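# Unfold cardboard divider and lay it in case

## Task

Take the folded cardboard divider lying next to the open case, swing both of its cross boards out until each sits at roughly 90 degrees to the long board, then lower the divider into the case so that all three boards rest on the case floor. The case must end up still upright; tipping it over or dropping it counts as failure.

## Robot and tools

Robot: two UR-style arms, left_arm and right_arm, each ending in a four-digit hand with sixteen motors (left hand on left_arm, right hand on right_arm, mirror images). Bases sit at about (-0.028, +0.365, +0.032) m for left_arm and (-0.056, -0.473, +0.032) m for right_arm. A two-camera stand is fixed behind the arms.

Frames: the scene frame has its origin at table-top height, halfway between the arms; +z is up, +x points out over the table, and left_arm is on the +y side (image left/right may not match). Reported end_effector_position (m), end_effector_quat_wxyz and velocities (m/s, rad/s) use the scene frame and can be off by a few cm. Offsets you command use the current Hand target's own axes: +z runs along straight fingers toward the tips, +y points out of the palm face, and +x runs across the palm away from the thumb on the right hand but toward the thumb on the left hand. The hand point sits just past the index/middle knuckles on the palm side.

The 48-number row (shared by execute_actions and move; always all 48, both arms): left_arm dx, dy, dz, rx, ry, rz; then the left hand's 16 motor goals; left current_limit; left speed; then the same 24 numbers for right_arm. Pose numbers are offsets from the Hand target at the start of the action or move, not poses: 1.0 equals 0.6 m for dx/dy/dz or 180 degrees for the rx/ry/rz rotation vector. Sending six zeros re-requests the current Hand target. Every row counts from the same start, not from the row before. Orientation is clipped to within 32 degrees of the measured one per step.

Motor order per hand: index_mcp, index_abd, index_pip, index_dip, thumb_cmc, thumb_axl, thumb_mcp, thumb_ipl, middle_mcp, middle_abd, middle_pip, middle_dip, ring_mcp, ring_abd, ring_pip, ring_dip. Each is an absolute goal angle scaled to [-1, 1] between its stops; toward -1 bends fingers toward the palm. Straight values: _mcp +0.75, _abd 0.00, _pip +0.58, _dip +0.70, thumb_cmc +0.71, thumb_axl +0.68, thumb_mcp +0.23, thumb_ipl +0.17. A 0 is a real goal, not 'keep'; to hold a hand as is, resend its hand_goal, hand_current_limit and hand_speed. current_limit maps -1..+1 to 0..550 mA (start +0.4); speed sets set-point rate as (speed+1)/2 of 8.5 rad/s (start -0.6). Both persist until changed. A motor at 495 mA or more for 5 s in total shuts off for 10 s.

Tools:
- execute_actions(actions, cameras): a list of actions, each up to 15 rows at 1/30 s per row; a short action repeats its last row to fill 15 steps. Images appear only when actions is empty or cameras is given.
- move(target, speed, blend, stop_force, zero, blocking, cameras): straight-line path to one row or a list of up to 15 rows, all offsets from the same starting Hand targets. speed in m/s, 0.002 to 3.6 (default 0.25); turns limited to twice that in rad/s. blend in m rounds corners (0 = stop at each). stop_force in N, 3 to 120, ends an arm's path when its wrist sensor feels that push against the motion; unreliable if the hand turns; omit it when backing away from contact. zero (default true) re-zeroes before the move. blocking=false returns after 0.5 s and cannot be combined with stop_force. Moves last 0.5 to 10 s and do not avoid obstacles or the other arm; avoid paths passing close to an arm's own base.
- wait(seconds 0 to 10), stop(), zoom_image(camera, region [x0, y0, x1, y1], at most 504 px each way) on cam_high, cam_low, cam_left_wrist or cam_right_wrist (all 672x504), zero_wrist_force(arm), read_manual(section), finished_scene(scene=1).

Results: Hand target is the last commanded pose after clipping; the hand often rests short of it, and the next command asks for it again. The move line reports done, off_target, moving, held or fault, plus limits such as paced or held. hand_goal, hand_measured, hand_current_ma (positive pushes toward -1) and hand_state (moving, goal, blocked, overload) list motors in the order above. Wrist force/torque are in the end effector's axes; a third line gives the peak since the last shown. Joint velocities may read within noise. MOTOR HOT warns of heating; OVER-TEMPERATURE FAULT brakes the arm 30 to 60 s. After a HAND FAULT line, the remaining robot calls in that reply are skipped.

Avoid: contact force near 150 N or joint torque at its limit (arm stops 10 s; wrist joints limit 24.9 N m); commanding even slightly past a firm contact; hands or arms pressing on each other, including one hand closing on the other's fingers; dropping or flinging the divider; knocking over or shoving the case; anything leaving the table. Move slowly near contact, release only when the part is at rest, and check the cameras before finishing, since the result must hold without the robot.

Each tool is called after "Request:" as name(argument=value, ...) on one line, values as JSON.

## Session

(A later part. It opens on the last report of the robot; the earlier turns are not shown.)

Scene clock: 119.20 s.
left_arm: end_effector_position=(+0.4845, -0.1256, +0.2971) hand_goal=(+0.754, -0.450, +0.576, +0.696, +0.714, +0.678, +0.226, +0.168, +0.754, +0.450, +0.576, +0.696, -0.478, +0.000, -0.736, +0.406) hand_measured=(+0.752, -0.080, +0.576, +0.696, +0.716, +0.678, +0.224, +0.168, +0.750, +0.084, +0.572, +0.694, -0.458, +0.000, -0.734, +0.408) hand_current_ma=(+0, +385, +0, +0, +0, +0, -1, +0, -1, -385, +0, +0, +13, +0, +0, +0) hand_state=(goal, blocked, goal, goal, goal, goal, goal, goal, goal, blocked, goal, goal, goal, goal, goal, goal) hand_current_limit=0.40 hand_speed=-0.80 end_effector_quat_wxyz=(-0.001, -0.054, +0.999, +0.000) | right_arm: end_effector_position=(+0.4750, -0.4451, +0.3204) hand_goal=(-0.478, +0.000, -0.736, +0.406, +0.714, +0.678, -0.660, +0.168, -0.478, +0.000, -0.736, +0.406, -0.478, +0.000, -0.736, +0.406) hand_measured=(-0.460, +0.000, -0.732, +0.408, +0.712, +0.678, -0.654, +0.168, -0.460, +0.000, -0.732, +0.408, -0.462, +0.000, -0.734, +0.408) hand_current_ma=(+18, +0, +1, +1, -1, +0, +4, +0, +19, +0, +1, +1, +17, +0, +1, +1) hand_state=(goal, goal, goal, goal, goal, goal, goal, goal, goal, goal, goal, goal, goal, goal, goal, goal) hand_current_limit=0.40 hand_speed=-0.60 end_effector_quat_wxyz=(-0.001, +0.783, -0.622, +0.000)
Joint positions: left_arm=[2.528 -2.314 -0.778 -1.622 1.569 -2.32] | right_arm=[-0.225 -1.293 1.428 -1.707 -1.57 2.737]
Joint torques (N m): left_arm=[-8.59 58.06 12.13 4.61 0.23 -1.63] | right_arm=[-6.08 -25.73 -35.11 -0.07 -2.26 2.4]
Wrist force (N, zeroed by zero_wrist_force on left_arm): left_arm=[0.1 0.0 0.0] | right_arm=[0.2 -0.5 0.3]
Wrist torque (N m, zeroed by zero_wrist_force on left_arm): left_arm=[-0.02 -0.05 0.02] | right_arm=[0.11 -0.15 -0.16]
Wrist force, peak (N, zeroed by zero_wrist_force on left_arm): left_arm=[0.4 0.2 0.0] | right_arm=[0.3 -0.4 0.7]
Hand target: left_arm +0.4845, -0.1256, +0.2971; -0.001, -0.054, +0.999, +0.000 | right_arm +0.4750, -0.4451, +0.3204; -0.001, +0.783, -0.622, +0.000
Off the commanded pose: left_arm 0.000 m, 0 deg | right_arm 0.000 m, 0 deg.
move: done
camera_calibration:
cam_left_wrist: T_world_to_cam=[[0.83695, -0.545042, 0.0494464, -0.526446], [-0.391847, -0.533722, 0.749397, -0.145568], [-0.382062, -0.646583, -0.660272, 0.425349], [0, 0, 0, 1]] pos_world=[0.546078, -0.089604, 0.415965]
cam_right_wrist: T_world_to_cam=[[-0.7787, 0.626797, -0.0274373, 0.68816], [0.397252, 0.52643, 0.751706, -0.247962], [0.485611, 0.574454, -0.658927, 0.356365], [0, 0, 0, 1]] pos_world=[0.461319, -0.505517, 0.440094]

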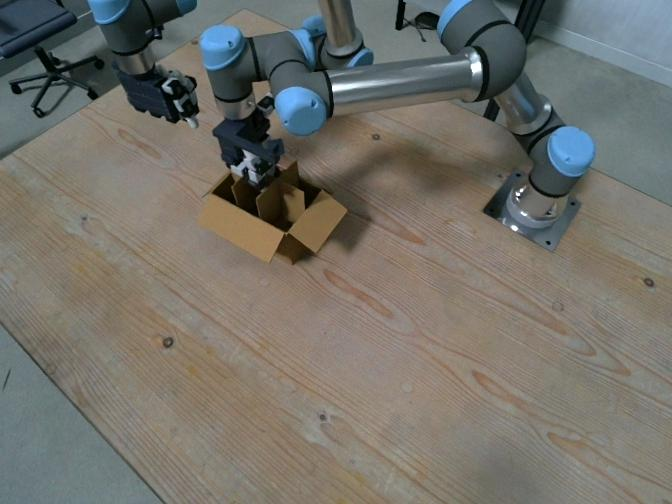

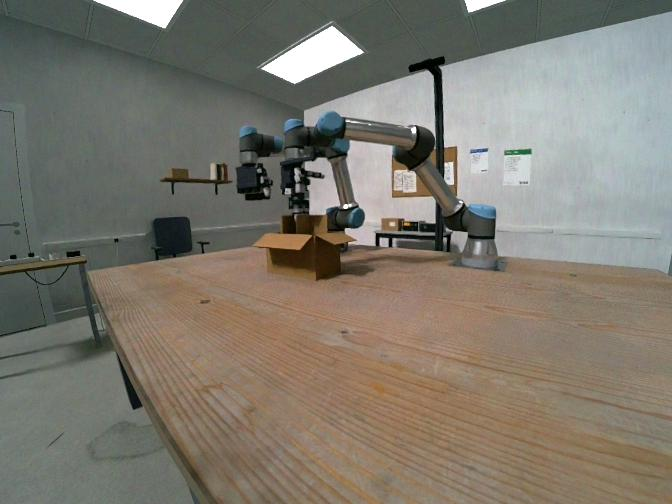

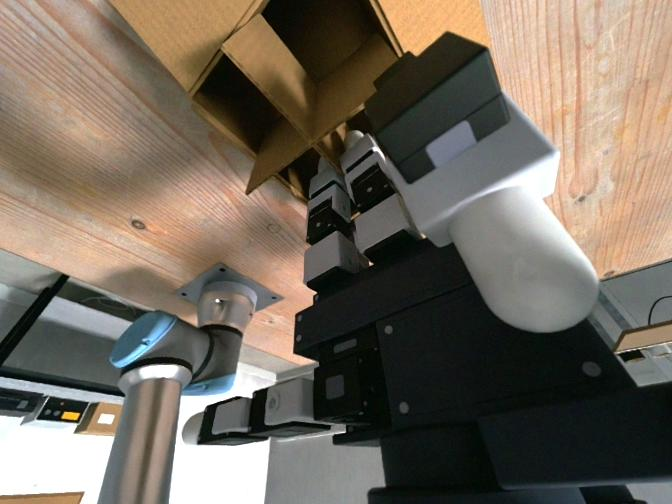

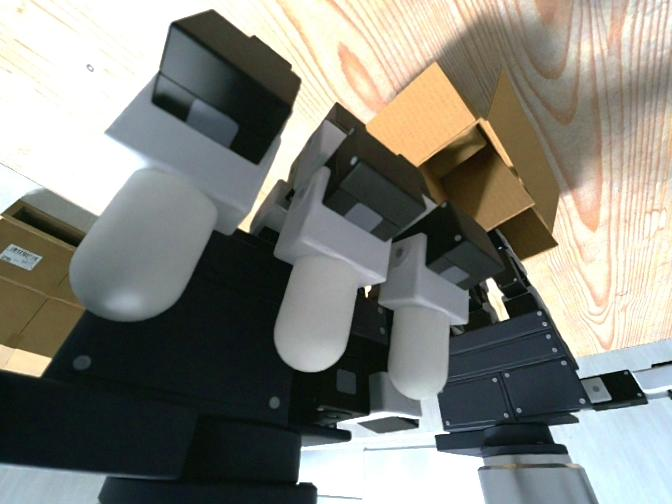

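Request:
move(target=[0,0,0.135,0,0,0, 0.754,-0.45,0.576,0.696,0.714,0.678,0.226,0.168,0.754,0.45,0.576,0.696,-0.478,0,-0.736,0.406,0.4,-0.8, 0,0,0,0,0,0, -0.479,0,-0.737,0.406,0.714,0.678,-0.66,0.168,-0.479,0,-0.737,0.406,-0.479,0,-0.737,0.406,0.4,-0.6], speed=0.03, stop_force=3)

Request:
move(target=[0,0,0.035,0,0,0, 0.754,-0.45,0.576,0.696,0.714,0.678,0.226,0.168,0.754,0.45,0.576,0.696,-0.478,0,-0.736,0.406,0.4,-0.8, 0,0,0,0,0,0, -0.479,0,-0.737,0.406,0.714,0.678,-0.66,0.168,-0.479,0,-0.737,0.406,-0.479,0,-0.737,0.406,0.4,-0.6], speed=0.01, stop_force=3, cameras=["all"])

Request:
zoom_image(camera="cam_high", region=[205, 130, 335, 260])

Request:
zoom_image(camera="cam_right_wrist", region=[420, 90, 600, 270])

Request:
zoom_image(camera="cam_low", region=[240, 180, 360, 290])

Scene clock: 123.37 s.
left_arm: end_effector_position=(+0.4843, -0.1257, +0.2161) hand_goal=(+0.754, -0.450, +0.576, +0.696, +0.714, +0.678, +0.226, +0.168, +0.754, +0.450, +0.576, +0.696, -0.478, +0.000, -0.736, +0.406) hand_measured=(+0.752, -0.080, +0.576, +0.696, +0.716, +0.678, +0.224, +0.168, +0.750, +0.084, +0.574, +0.694, -0.458, +0.000, -0.734, +0.408) hand_current_ma=(+0, +385, +0, +0, +0, +0, -1, +0, -1, -385, +0, +0, +13, +0, +0, +0) hand_state=(goal, blocked, goal, goal, goal, goal, goal, goal, goal, blocked, goal, goal, goal, goal, goal, goal) hand_current_limit=0.40 hand_speed=-0.80 end_effector_quat_wxyz=(-0.001, -0.054, +0.999, +0.000) | right_arm: end_effector_position=(+0.4750, -0.4451, +0.3204) hand_goal=(-0.478, +0.000, -0.736, +0.406, +0.714, +0.678, -0.660, +0.168, -0.478, +0.000, -0.736, +0.406, -0.478, +0.000, -0.736, +0.406) hand_measured=(-0.460, +0.000, -0.732, +0.408, +0.712, +0.678, -0.654, +0.168, -0.460, +0.000, -0.732, +0.408, -0.462, +0.000, -0.734, +0.408) hand_current_ma=(+18, +0, +1, +1, -1, +0, +4, +0, +19, +0, +1, +1, +17, +0, +1, +1) hand_state=(goal, goal, goal, goal, goal, goal, goal, goal, goal, goal, goal, goal, goal, goal, goal, goal) hand_current_limit=0.40 hand_speed=-0.60 end_effector_quat_wxyz=(-0.001, +0.783, -0.622, +0.000)
Joint positions: left_arm=[2.528 -2.326 -0.964 -1.424 1.569 -2.32] | right_arm=[-0.225 -1.293 1.428 -1.707 -1.57 2.737]
Joint torques (N m): left_arm=[-8.57 44.42 11.41 4.69 0.94 -1.82] | right_arm=[-5.63 -25.57 -34.26 0 -2.19 2.24]
Wrist force (N, zeroed by zero_wrist_force on left_arm): left_arm=[-0.2 0.0 -0.2] | right_arm=[0.1 -0.5 0.4]
Wrist torque (N m, zeroed by zero_wrist_force on left_arm): left_arm=[0.01 -0.06 -0.01] | right_arm=[0.09 -0.14 -0.17]
Wrist force, peak (N, zeroed by zero_wrist_force on left_arm): left_arm=[-0.6 0.1 -0.6] | right_arm=[0.3 -0.6 0.6]
Hand target: left_arm +0.4843, -0.1257, +0.2161; -0.001, -0.054, +0.999, +0.000 | right_arm +0.4750, -0.4451, +0.3204; -0.001, +0.783, -0.622, +0.000
Off the commanded pose: left_arm 0.000 m, 0 deg | right_arm 0.000 m, 0 deg.
move: done

Scene clock: 126.40 s.
left_arm: end_effector_position=(+0.4843, -0.1257, +0.1951) hand_goal=(+0.754, -0.450, +0.576, +0.696, +0.714, +0.678, +0.226, +0.168, +0.754, +0.450, +0.576, +0.696, -0.478, +0.000, -0.736, +0.406) hand_measured=(+0.752, -0.080, +0.576, +0.696, +0.716, +0.678, +0.224, +0.168, +0.750, +0.084, +0.574, +0.694, -0.458, +0.000, -0.734, +0.408) hand_current_ma=(+0, +385, +0, +0, +0, +0, -1, +0, -1, -385, +0, +0, +13, +0, +0, +0) hand_state=(goal, blocked, goal, goal, goal, goal, goal, goal, goal, blocked, goal, goal, goal, goal, goal, goal) hand_current_limit=0.40 hand_speed=-0.80 end_effector_quat_wxyz=(-0.001, -0.054, +0.999, +0.000) | right_arm: end_effector_position=(+0.4750, -0.4451, +0.3204) hand_goal=(-0.478, +0.000, -0.736, +0.406, +0.714, +0.678, -0.660, +0.168, -0.478, +0.000, -0.736, +0.406, -0.478, +0.000, -0.736, +0.406) hand_measured=(-0.460, +0.000, -0.732, +0.408, +0.712, +0.678, -0.654, +0.168, -0.460, +0.000, -0.732, +0.408, -0.462, +0.000, -0.734, +0.408) hand_current_ma=(+18, +0, +1, +1, -1, +0, +4, +0, +19, +0, +1, +1, +17, +0, +1, +1) hand_state=(goal, goal, goal, goal, goal, goal, goal, goal, goal, goal, goal, goal, goal, goal, goal, goal) hand_current_limit=0.40 hand_speed=-0.60 end_effector_quat_wxyz=(-0.001, +0.783, -0.622, +0.000)
Joint positions: left_arm=[2.528 -2.336 -1 -1.377 1.569 -2.32] | right_arm=[-0.225 -1.293 1.428 -1.707 -1.57 2.737]
Joint torques (N m): left_arm=[-9.51 41.75 9.49 4.29 0.86 -2.37] | right_arm=[-5.47 -26.36 -34.79 -0.38 -2.22 2.45]
Wrist force (N, zeroed by zero_wrist_force on left_arm): left_arm=[-0.9 0.2 -3.2] | right_arm=[0.3 -0.4 0.3]
Wrist torque (N m, zeroed by zero_wrist_force on left_arm): left_arm=[0.25 -0.11 -0.07] | right_arm=[0.11 -0.16 -0.16]
Wrist force, peak (N, zeroed by zero_wrist_force on left_arm): left_arm=[-1.0 0.2 -3.3] | right_arm=[0.4 -0.3 0.7]
Hand target: left_arm +0.4843, -0.1257, +0.1951; -0.001, -0.054, +0.999, +0.000 | right_arm +0.4750, -0.4451, +0.3204; -0.001, +0.783, -0.622, +0.000
Off the commanded pose: left_arm 0.000 m, 0 deg | right_arm 0.000 m, 0 deg.
move: done
camera_calibration:
cam_left_wrist: T_world_to_cam=[[0.83695, -0.545042, 0.0494464, -0.52129], [-0.391847, -0.533722, 0.749397, -0.0692607], [-0.382062, -0.646583, -0.660272, 0.35786], [0, 0, 0, 1]] pos_world=[0.545878, -0.089704, 0.313965]
cam_right_wrist: T_world_to_cam=[[-0.7787, 0.626797, -0.0274373, 0.68816], [0.397252, 0.52643, 0.751706, -0.247962], [0.485611, 0.574454, -0.658927, 0.356365], [0, 0, 0, 1]] pos_world=[0.461319, -0.505517, 0.440094]

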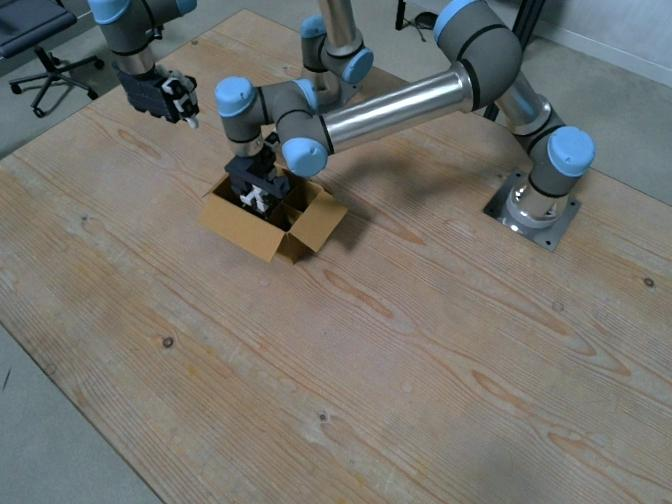

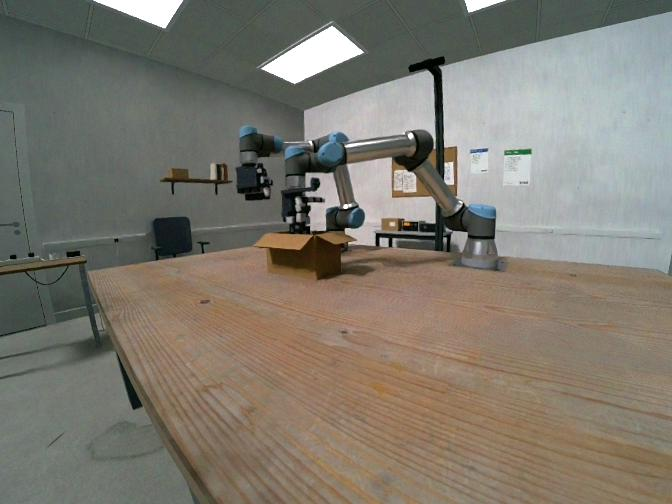

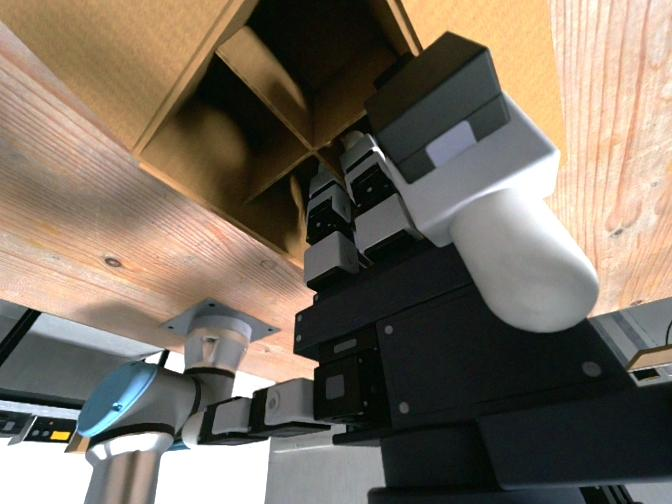

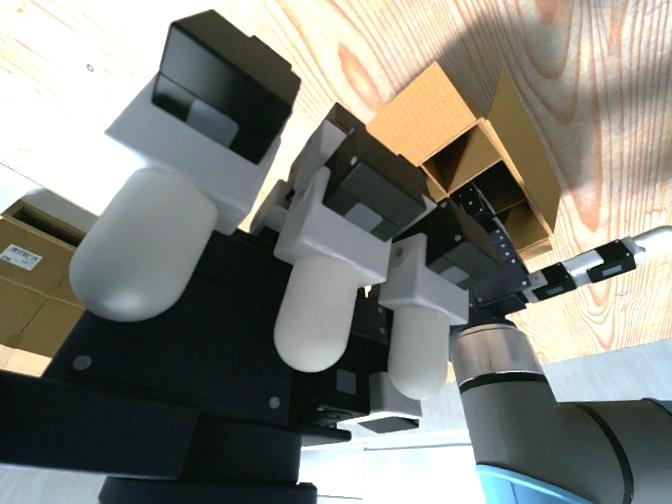

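Scaled by 3.877 from the camera's 672x504 image, which has a finer 960x720 frame.

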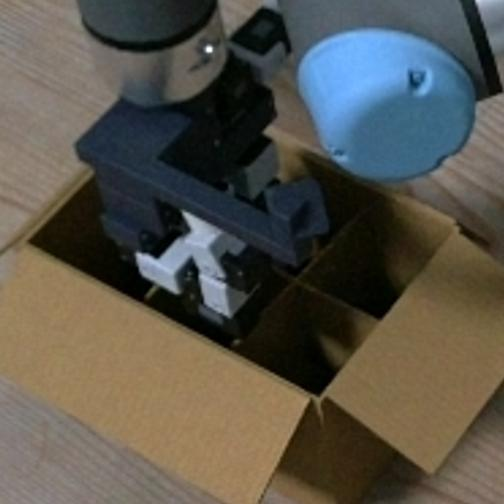

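Scaled by 2.800 from the camera's 672x504 image, which has a finer 960x720 frame.

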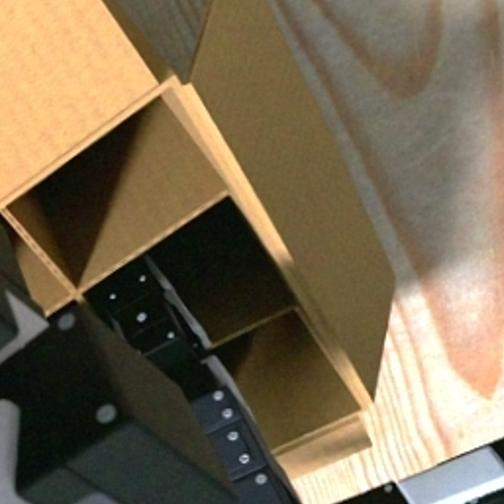

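Scaled by 4.200 from the camera's 672x504 image, which has a finer 960x720 frame.

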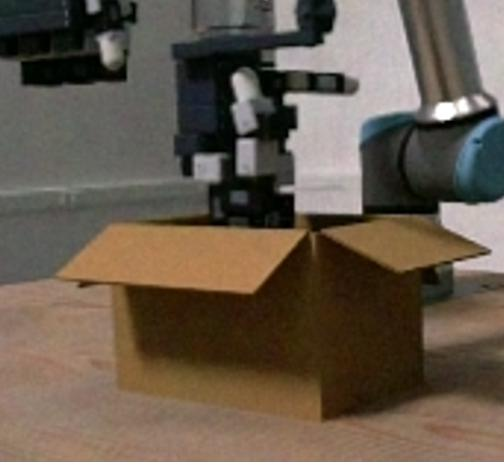

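Request:
move(target=[0,0,0,0,0,0, 0.754,0.0,0.576,0.696,0.714,0.678,0.226,0.168,0.754,0.0,0.576,0.696,-0.478,0,-0.736,0.406,0.4,-0.9, 0,0,0,0,0,0, -0.479,0,-0.737,0.406,0.714,0.678,-0.66,0.168,-0.479,0,-0.737,0.406,-0.479,0,-0.737,0.406,0.4,-0.6], speed=0.02)

Request:
move(target=[0,0,-0.03,0,0,0, 0.754,0.03,0.576,0.696,0.714,0.678,0.226,0.168,0.754,-0.03,0.576,0.696,-0.478,0,-0.736,0.406,0.4,-0.9, 0,0,0,0,0,0, -0.479,0,-0.737,0.406,0.714,0.678,-0.66,0.168,-0.479,0,-0.737,0.406,-0.479,0,-0.737,0.406,0.4,-0.6], speed=0.03, cameras=["cam_high","cam_left_wrist","cam_right_wrist"])

Request:
zoom_image(camera="cam_high", region=[205, 130, 335, 260])

Request:
zoom_image(camera="cam_right_wrist", region=[420, 90, 600, 270])

Request:
zoom_image(camera="cam_left_wrist", region=[120, 0, 400, 280])

Scene clock: 127.77 s.
left_arm: end_effector_position=(+0.4843, -0.1257, +0.1950) hand_goal=(+0.754, +0.000, +0.576, +0.696, +0.714, +0.678, +0.226, +0.168, +0.754, +0.000, +0.576, +0.696, -0.478, +0.000, -0.736, +0.406) hand_measured=(+0.752, -0.004, +0.576, +0.696, +0.716, +0.678, +0.224, +0.168, +0.750, +0.004, +0.574, +0.694, -0.458, +0.000, -0.734, +0.408) hand_current_ma=(+0, +0, +0, +0, +0, +0, -1, +0, -1, +0, +0, +0, +13, +0, +0, +0) hand_state=(goal, goal, goal, goal, goal, goal, goal, goal, goal, goal, goal, goal, goal, goal, goal, goal) hand_current_limit=0.40 hand_speed=-0.90 end_effector_quat_wxyz=(-0.001, -0.054, +0.999, +0.000) | right_arm: end_effector_position=(+0.4750, -0.4451, +0.3204) hand_goal=(-0.478, +0.000, -0.736, +0.406, +0.714, +0.678, -0.660, +0.168, -0.478, +0.000, -0.736, +0.406, -0.478, +0.000, -0.736, +0.406) hand_measured=(-0.460, +0.000, -0.732, +0.408, +0.712, +0.678, -0.654, +0.168, -0.460, +0.000, -0.732, +0.408, -0.462, +0.000, -0.734, +0.408) hand_current_ma=(+18, +0, +1, +1, -1, +0, +4, +0, +19, +0, +1, +1, +17, +0, +1, +1) hand_state=(goal, goal, goal, goal, goal, goal, goal, goal, goal, goal, goal, goal, goal, goal, goal, goal) hand_current_limit=0.40 hand_speed=-0.60 end_effector_quat_wxyz=(-0.001, +0.783, -0.622, +0.000)
Joint positions: left_arm=[2.528 -2.336 -1 -1.377 1.569 -2.32] | right_arm=[-0.225 -1.293 1.428 -1.707 -1.57 2.737]
Joint torques (N m): left_arm=[-7.37 46.91 13.54 4.18 0.59 -2.2] | right_arm=[-5.14 -25.78 -34.14 -0.1 -2.31 2.44]
Wrist force (N, zeroed by zero_wrist_force on left_arm): left_arm=[0.2 0.0 -0.3] | right_arm=[0.2 -0.4 0.4]
Wrist torque (N m, zeroed by zero_wrist_force on left_arm): left_arm=[0.02 -0.02 0.02] | right_arm=[0.11 -0.16 -0.16]
Wrist force, peak (N, zeroed by zero_wrist_force on left_arm): left_arm=[-0.9 -0.1 -3.3] | right_arm=[0.1 -0.6 0.5]
Hand target: left_arm +0.4843, -0.1257, +0.1951; -0.001, -0.054, +0.999, +0.000 | right_arm +0.4750, -0.4451, +0.3204; -0.001, +0.783, -0.622, +0.000
Off the commanded pose: left_arm 0.000 m, 0 deg | right_arm 0.000 m, 0 deg.
move: done

Scene clock: 128.80 s.
left_arm: end_effector_position=(+0.4843, -0.1257, +0.2129) hand_goal=(+0.754, +0.030, +0.576, +0.696, +0.714, +0.678, +0.226, +0.168, +0.754, -0.030, +0.576, +0.696, -0.478, +0.000, -0.736, +0.406) hand_measured=(+0.752, +0.026, +0.576, +0.696, +0.716, +0.678, +0.224, +0.168, +0.750, -0.026, +0.574, +0.694, -0.458, +0.000, -0.734, +0.408) hand_current_ma=(+0, -1, +0, +0, +0, +0, -1, +0, -1, +1, +0, +0, +13, +0, +0, +0) hand_state=(goal, goal, goal, goal, goal, goal, goal, goal, goal, goal, goal, goal, goal, goal, goal, goal) hand_current_limit=0.40 hand_speed=-0.90 end_effector_quat_wxyz=(-0.001, -0.054, +0.999, +0.000) | right_arm: end_effector_position=(+0.4750, -0.4451, +0.3204) hand_goal=(-0.478, +0.000, -0.736, +0.406, +0.714, +0.678, -0.660, +0.168, -0.478, +0.000, -0.736, +0.406, -0.478, +0.000, -0.736, +0.406) hand_measured=(-0.460, +0.000, -0.732, +0.408, +0.712, +0.678, -0.654, +0.168, -0.460, +0.000, -0.732, +0.408, -0.462, +0.000, -0.734, +0.408) hand_current_ma=(+18, +0, +1, +1, -1, +0, +4, +0, +19, +0, +1, +1, +17, +0, +1, +1) hand_state=(goal, goal, goal, goal, goal, goal, goal, goal, goal, goal, goal, goal, goal, goal, goal, goal) hand_current_limit=0.40 hand_speed=-0.60 end_effector_quat_wxyz=(-0.001, +0.783, -0.622, +0.000)
Joint positions: left_arm=[2.528 -2.327 -0.97 -1.417 1.569 -2.32] | right_arm=[-0.225 -1.293 1.428 -1.707 -1.57 2.737]
Joint torques (N m): left_arm=[0.72 58.71 34.14 -0.7 0.44 -0.02] | right_arm=[-5.52 -25.95 -34.49 -0.27 -2.27 2.08]
Wrist force (N, zeroed by zero_wrist_force on left_arm): left_arm=[0.2 0.1 -0.4] | right_arm=[0.1 -0.2 0.4]
Wrist torque (N m, zeroed by zero_wrist_force on left_arm): left_arm=[0.03 -0.02 0.02] | right_arm=[0.13 -0.14 -0.16]
Wrist force, peak (N, zeroed by zero_wrist_force on left_arm): left_arm=[0.4 0.0 -0.5] | right_arm=[0.3 -0.3 0.7]
Hand target: left_arm +0.4843, -0.1257, +0.2131; -0.001, -0.054, +0.999, +0.000 | right_arm +0.4750, -0.4451, +0.3204; -0.001, +0.783, -0.622, +0.000
Off the commanded pose: left_arm 0.000 m, 0 deg | right_arm 0.000 m, 0 deg.
move: done
camera_calibration:
cam_left_wrist: T_world_to_cam=[[0.83695, -0.545042, 0.0494464, -0.522175], [-0.391847, -0.533722, 0.749397, -0.082675], [-0.382062, -0.646583, -0.660272, 0.369679], [0, 0, 0, 1]] pos_world=[0.545878, -0.089704, 0.331865]
cam_right_wrist: T_world_to_cam=[[-0.7787, 0.626797, -0.0274373, 0.68816], [0.397252, 0.52643, 0.751706, -0.247962], [0.485611, 0.574454, -0.658927, 0.356365], [0, 0, 0, 1]] pos_world=[0.461319, -0.505517, 0.440094]
Images, in order (width x height): cam_high 672x504, cam_left_wrist 672x504, cam_right_wrist 672x504.

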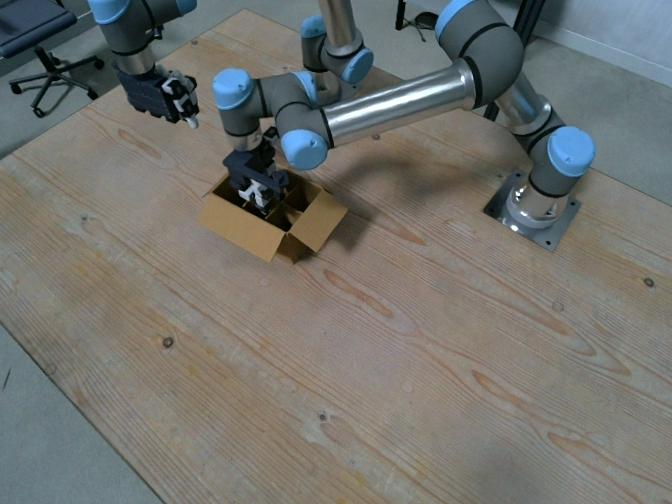

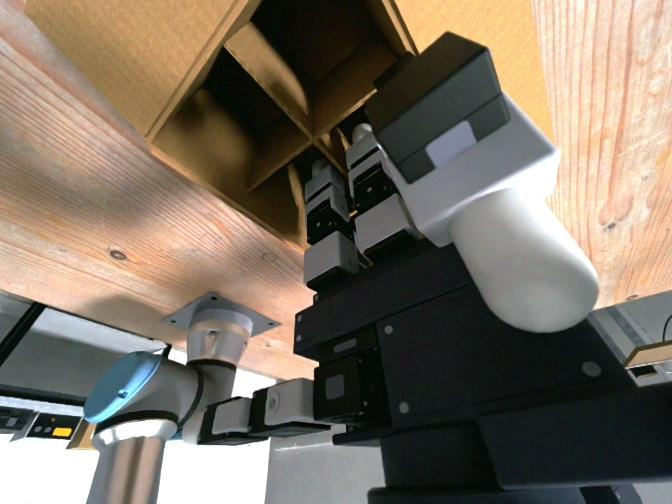

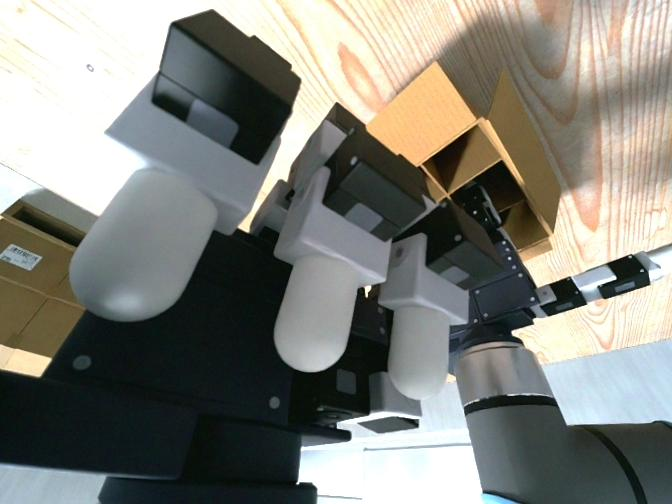

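Scaled by 3.877 from the camera's 672x504 image, which has a finer 960x720 frame.

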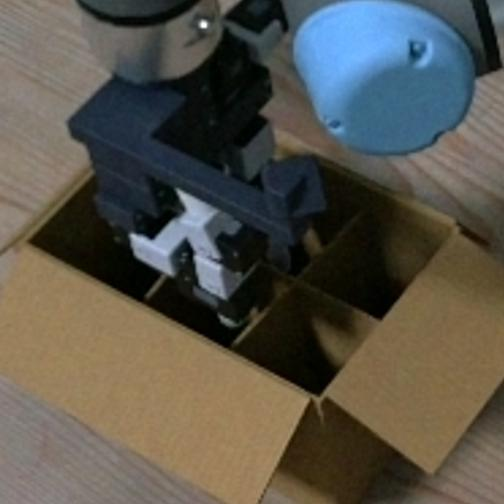

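Scaled by 2.800 from the camera's 672x504 image, which has a finer 960x720 frame.

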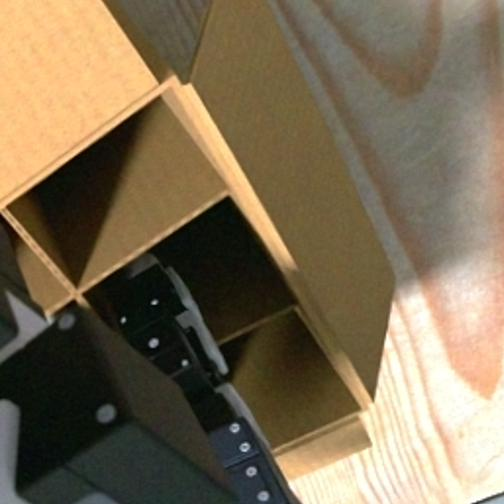

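Scaled by 1.800 from the camera's 672x504 image, which has a finer 960x720 frame.

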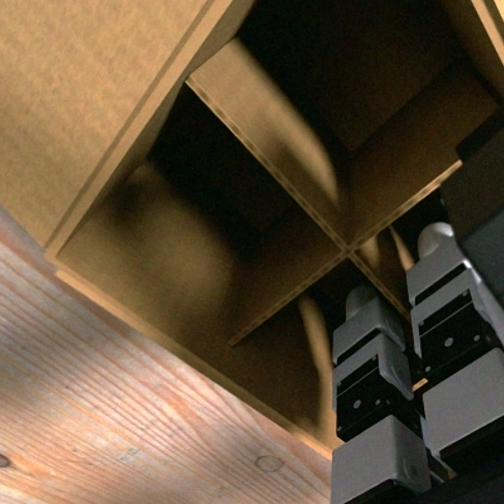

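Request:
move(target=[0,0,-0.25,0,0,0, 0.754,0.03,0.576,0.696,0.714,0.678,0.226,0.168,0.754,-0.03,0.576,0.696,-0.478,0,-0.736,0.406,0.4,-0.9, 0,0,0,0,0,0, -0.479,0,-0.737,0.406,0.714,0.678,-0.66,0.168,-0.479,0,-0.737,0.406,-0.479,0,-0.737,0.406,0.4,-0.6], speed=0.08)

Request:
move(target=[0,0.35,0,0,0,0, 0.754,0.03,0.576,0.696,0.714,0.678,0.226,0.168,0.754,-0.03,0.576,0.696,-0.478,0,-0.736,0.406,0.4,-0.9, 0,0,0,0,0,0, -0.479,0,-0.737,0.406,0.714,0.678,-0.66,0.168,-0.479,0,-0.737,0.406,-0.479,0,-0.737,0.406,0.4,-0.6], speed=0.25, cameras=["all"])

Request:
zoom_image(camera="cam_high", region=[205, 130, 335, 260])

Request:
zoom_image(camera="cam_right_wrist", region=[400, 90, 600, 290])

Request:
zoom_image(camera="cam_low", region=[240, 180, 360, 290])

Scene clock: 131.77 s.
left_arm: end_effector_position=(+0.4846, -0.1256, +0.3630) hand_goal=(+0.754, +0.030, +0.576, +0.696, +0.714, +0.678, +0.226, +0.168, +0.754, -0.030, +0.576, +0.696, -0.478, +0.000, -0.736, +0.406) hand_measured=(+0.752, +0.026, +0.576, +0.696, +0.716, +0.678, +0.224, +0.168, +0.750, -0.026, +0.574, +0.694, -0.458, +0.000, -0.734, +0.408) hand_current_ma=(+0, -1, +0, +0, +0, +0, -1, +0, -1, +0, +0, +0, +13, +0, +0, +0) hand_state=(goal, goal, goal, goal, goal, goal, goal, goal, goal, goal, goal, goal, goal, goal, goal, goal) hand_current_limit=0.40 hand_speed=-0.90 end_effector_quat_wxyz=(-0.001, -0.054, +0.999, +0.000) | right_arm: end_effector_position=(+0.4750, -0.4451, +0.3204) hand_goal=(-0.478, +0.000, -0.736, +0.406, +0.714, +0.678, -0.660, +0.168, -0.478, +0.000, -0.736, +0.406, -0.478, +0.000, -0.736, +0.406) hand_measured=(-0.460, +0.000, -0.732, +0.408, +0.712, +0.678, -0.654, +0.168, -0.460, +0.000, -0.732, +0.408, -0.462, +0.000, -0.734, +0.408) hand_current_ma=(+18, +0, +1, +1, -1, +0, +4, +0, +19, +0, +1, +1, +17, +0, +1, +1) hand_state=(goal, goal, goal, goal, goal, goal, goal, goal, goal, goal, goal, goal, goal, goal, goal, goal) hand_current_limit=0.40 hand_speed=-0.60 end_effector_quat_wxyz=(-0.001, +0.783, -0.622, +0.000)
Joint positions: left_arm=[2.528 -2.352 -0.541 -1.821 1.569 -2.32] | right_arm=[-0.225 -1.293 1.428 -1.707 -1.57 2.737]
Joint torques (N m): left_arm=[6.12 44.73 34.21 -0.49 0.92 -2.4] | right_arm=[-4.79 -25.23 -33.63 -0.21 -2.18 2.26]
Wrist force (N, zeroed by zero_wrist_force on left_arm): left_arm=[0.2 0.1 -0.2] | right_arm=[0.1 -0.4 0.5]
Wrist torque (N m, zeroed by zero_wrist_force on left_arm): left_arm=[0.02 -0.03 0.01] | right_arm=[0.10 -0.14 -0.17]
Wrist force, peak (N, zeroed by zero_wrist_force on left_arm): left_arm=[0.4 0.1 -0.8] | right_arm=[0.5 -0.6 0.6]
Hand target: left_arm +0.4846, -0.1256, +0.3631; -0.001, -0.054, +0.999, +0.000 | right_arm +0.4750, -0.4451, +0.3204; -0.001, +0.783, -0.622, +0.000
Off the commanded pose: left_arm 0.000 m, 0 deg | right_arm 0.000 m, 0 deg.
move: done

Scene clock: 133.37 s.
left_arm: end_effector_position=(+0.4620, +0.0831, +0.3630) hand_goal=(+0.754, +0.030, +0.576, +0.696, +0.714, +0.678, +0.226, +0.168, +0.754, -0.030, +0.576, +0.696, -0.478, +0.000, -0.736, +0.406) hand_measured=(+0.752, +0.026, +0.576, +0.696, +0.716, +0.678, +0.224, +0.168, +0.752, -0.026, +0.574, +0.694, -0.458, +0.000, -0.734, +0.408) hand_current_ma=(+0, -1, +0, +0, +0, +0, -1, +0, +0, +0, +0, +0, +13, +0, +0, +0) hand_state=(goal, goal, goal, goal, goal, goal, goal, goal, goal, goal, goal, goal, goal, goal, goal, goal) hand_current_limit=0.40 hand_speed=-0.90 end_effector_quat_wxyz=(-0.001, -0.054, +0.999, +0.000) | right_arm: end_effector_position=(+0.4750, -0.4451, +0.3204) hand_goal=(-0.478, +0.000, -0.736, +0.406, +0.714, +0.678, -0.660, +0.168, -0.478, +0.000, -0.736, +0.406, -0.478, +0.000, -0.736, +0.406) hand_measured=(-0.460, +0.000, -0.732, +0.408, +0.712, +0.678, -0.654, +0.168, -0.460, +0.000, -0.732, +0.408, -0.462, +0.000, -0.734, +0.408) hand_current_ma=(+18, +0, +1, +1, -1, +0, +4, +0, +19, +0, +1, +1, +17, +0, +1, +1) hand_state=(goal, goal, goal, goal, goal, goal, goal, goal, goal, goal, goal, goal, goal, goal, goal, goal) hand_current_limit=0.40 hand_speed=-0.60 end_effector_quat_wxyz=(-0.001, +0.783, -0.622, +0.000)
Joint positions: left_arm=[2.771 -1.883 -1.274 -1.557 1.57 -2.077] | right_arm=[-0.225 -1.293 1.428 -1.707 -1.57 2.737]
Joint torques (N m): left_arm=[7.54 44.67 10.31 4.7 -1.25 2.44] | right_arm=[-4.4 -25.75 -34.45 -0.22 -2.1 2.5]
Wrist force (N, zeroed by zero_wrist_force on left_arm): left_arm=[-0.1 0.1 -0.3] | right_arm=[0.2 -0.7 0.5]
Wrist torque (N m, zeroed by zero_wrist_force on left_arm): left_arm=[0.04 0.01 -0.10] | right_arm=[0.07 -0.16 -0.17]
Wrist force, peak (N, zeroed by zero_wrist_force on left_arm): left_arm=[0.1 1.4 -0.3] | right_arm=[0.2 -0.7 0.5]
Hand target: left_arm +0.4620, +0.0832, +0.3630; -0.001, -0.054, +0.999, +0.000 | right_arm +0.4750, -0.4451, +0.3204; -0.001, +0.783, -0.622, +0.000
Off the commanded pose: left_arm 0.000 m, 0 deg | right_arm 0.000 m, 0 deg.
move: done
camera_calibration:
cam_left_wrist: T_world_to_cam=[[0.83695, -0.545048, 0.0493693, -0.39709], [-0.391821, -0.533787, 0.749365, -0.0924464], [-0.382087, -0.646525, -0.660314, 0.595299], [0, 0, 0, 1]] pos_world=[0.523578, 0.119096, 0.481965]
cam_right_wrist: T_world_to_cam=[[-0.7787, 0.626797, -0.0274373, 0.68816], [0.397252, 0.52643, 0.751706, -0.247962], [0.485611, 0.574454, -0.658927, 0.356365], [0, 0, 0, 1]] pos_world=[0.461319, -0.505517, 0.440094]

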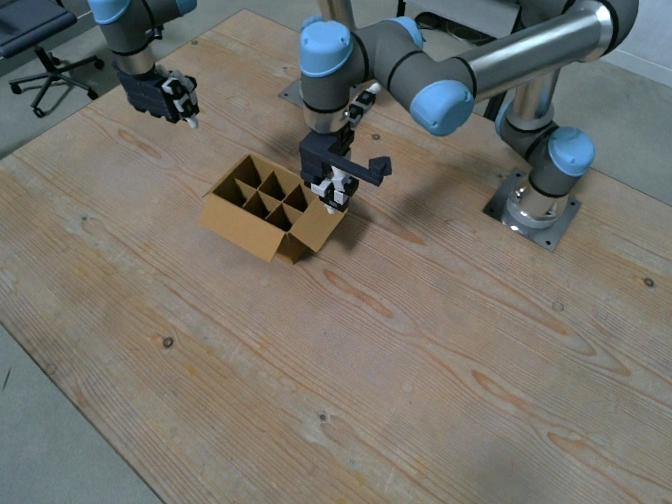

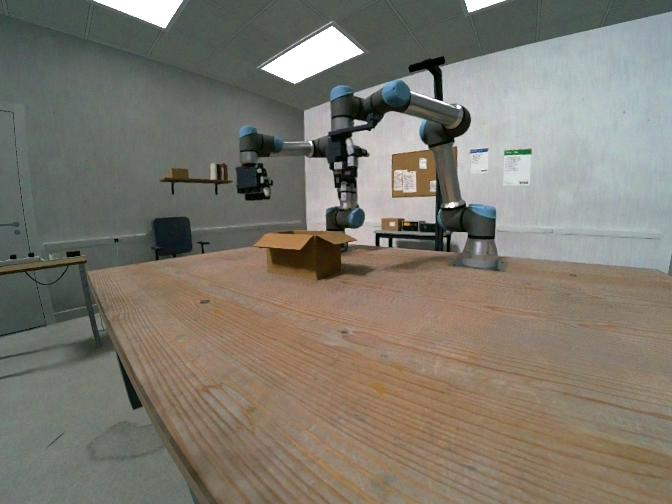

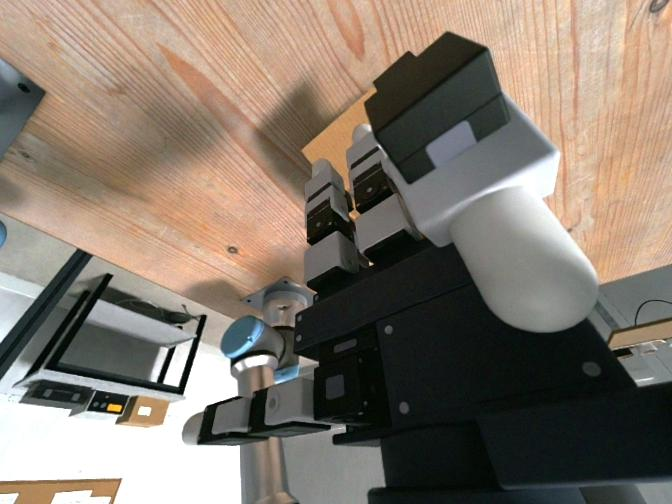

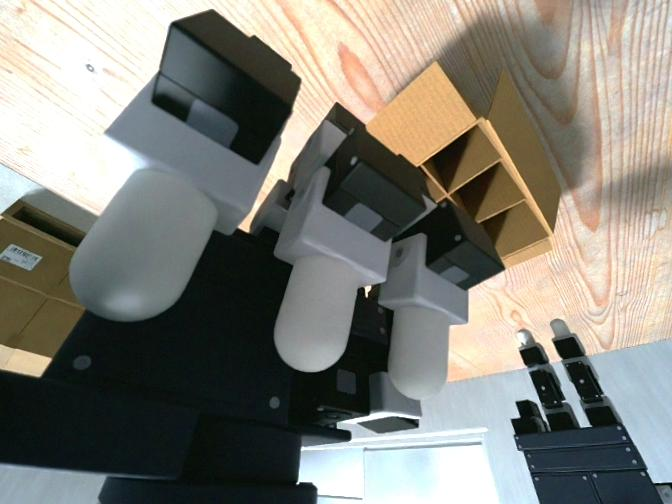

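Scaled by 3.877 from the camera's 672x504 image, which has a finer 960x720 frame.

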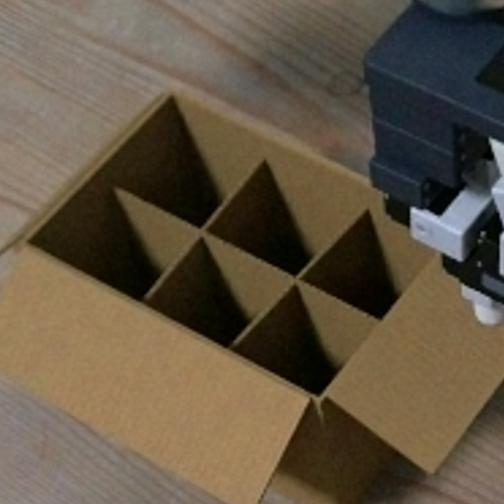

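Scaled by 2.520 from the camera's 672x504 image, which has a finer 960x720 frame.

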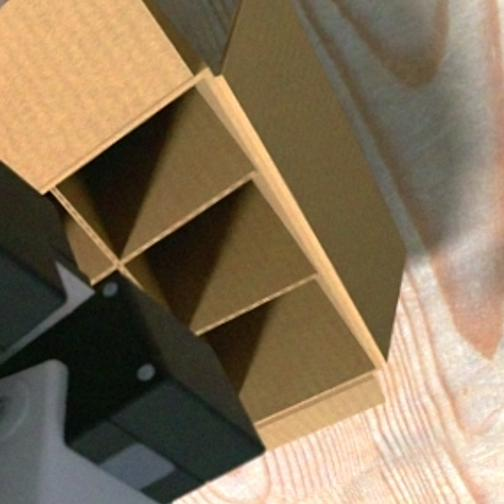

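Scaled by 4.200 from the camera's 672x504 image, which has a finer 960x720 frame.

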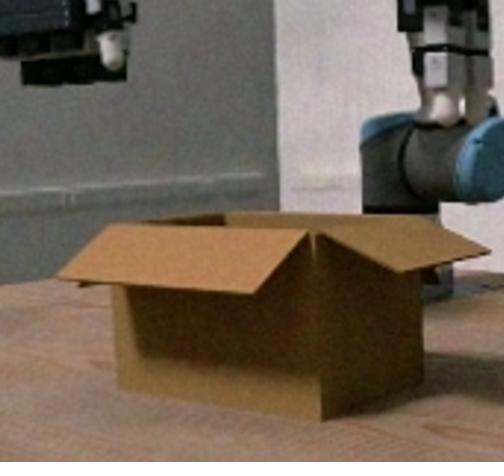

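Request:
finished_scene()

The scene is finished: the task was done.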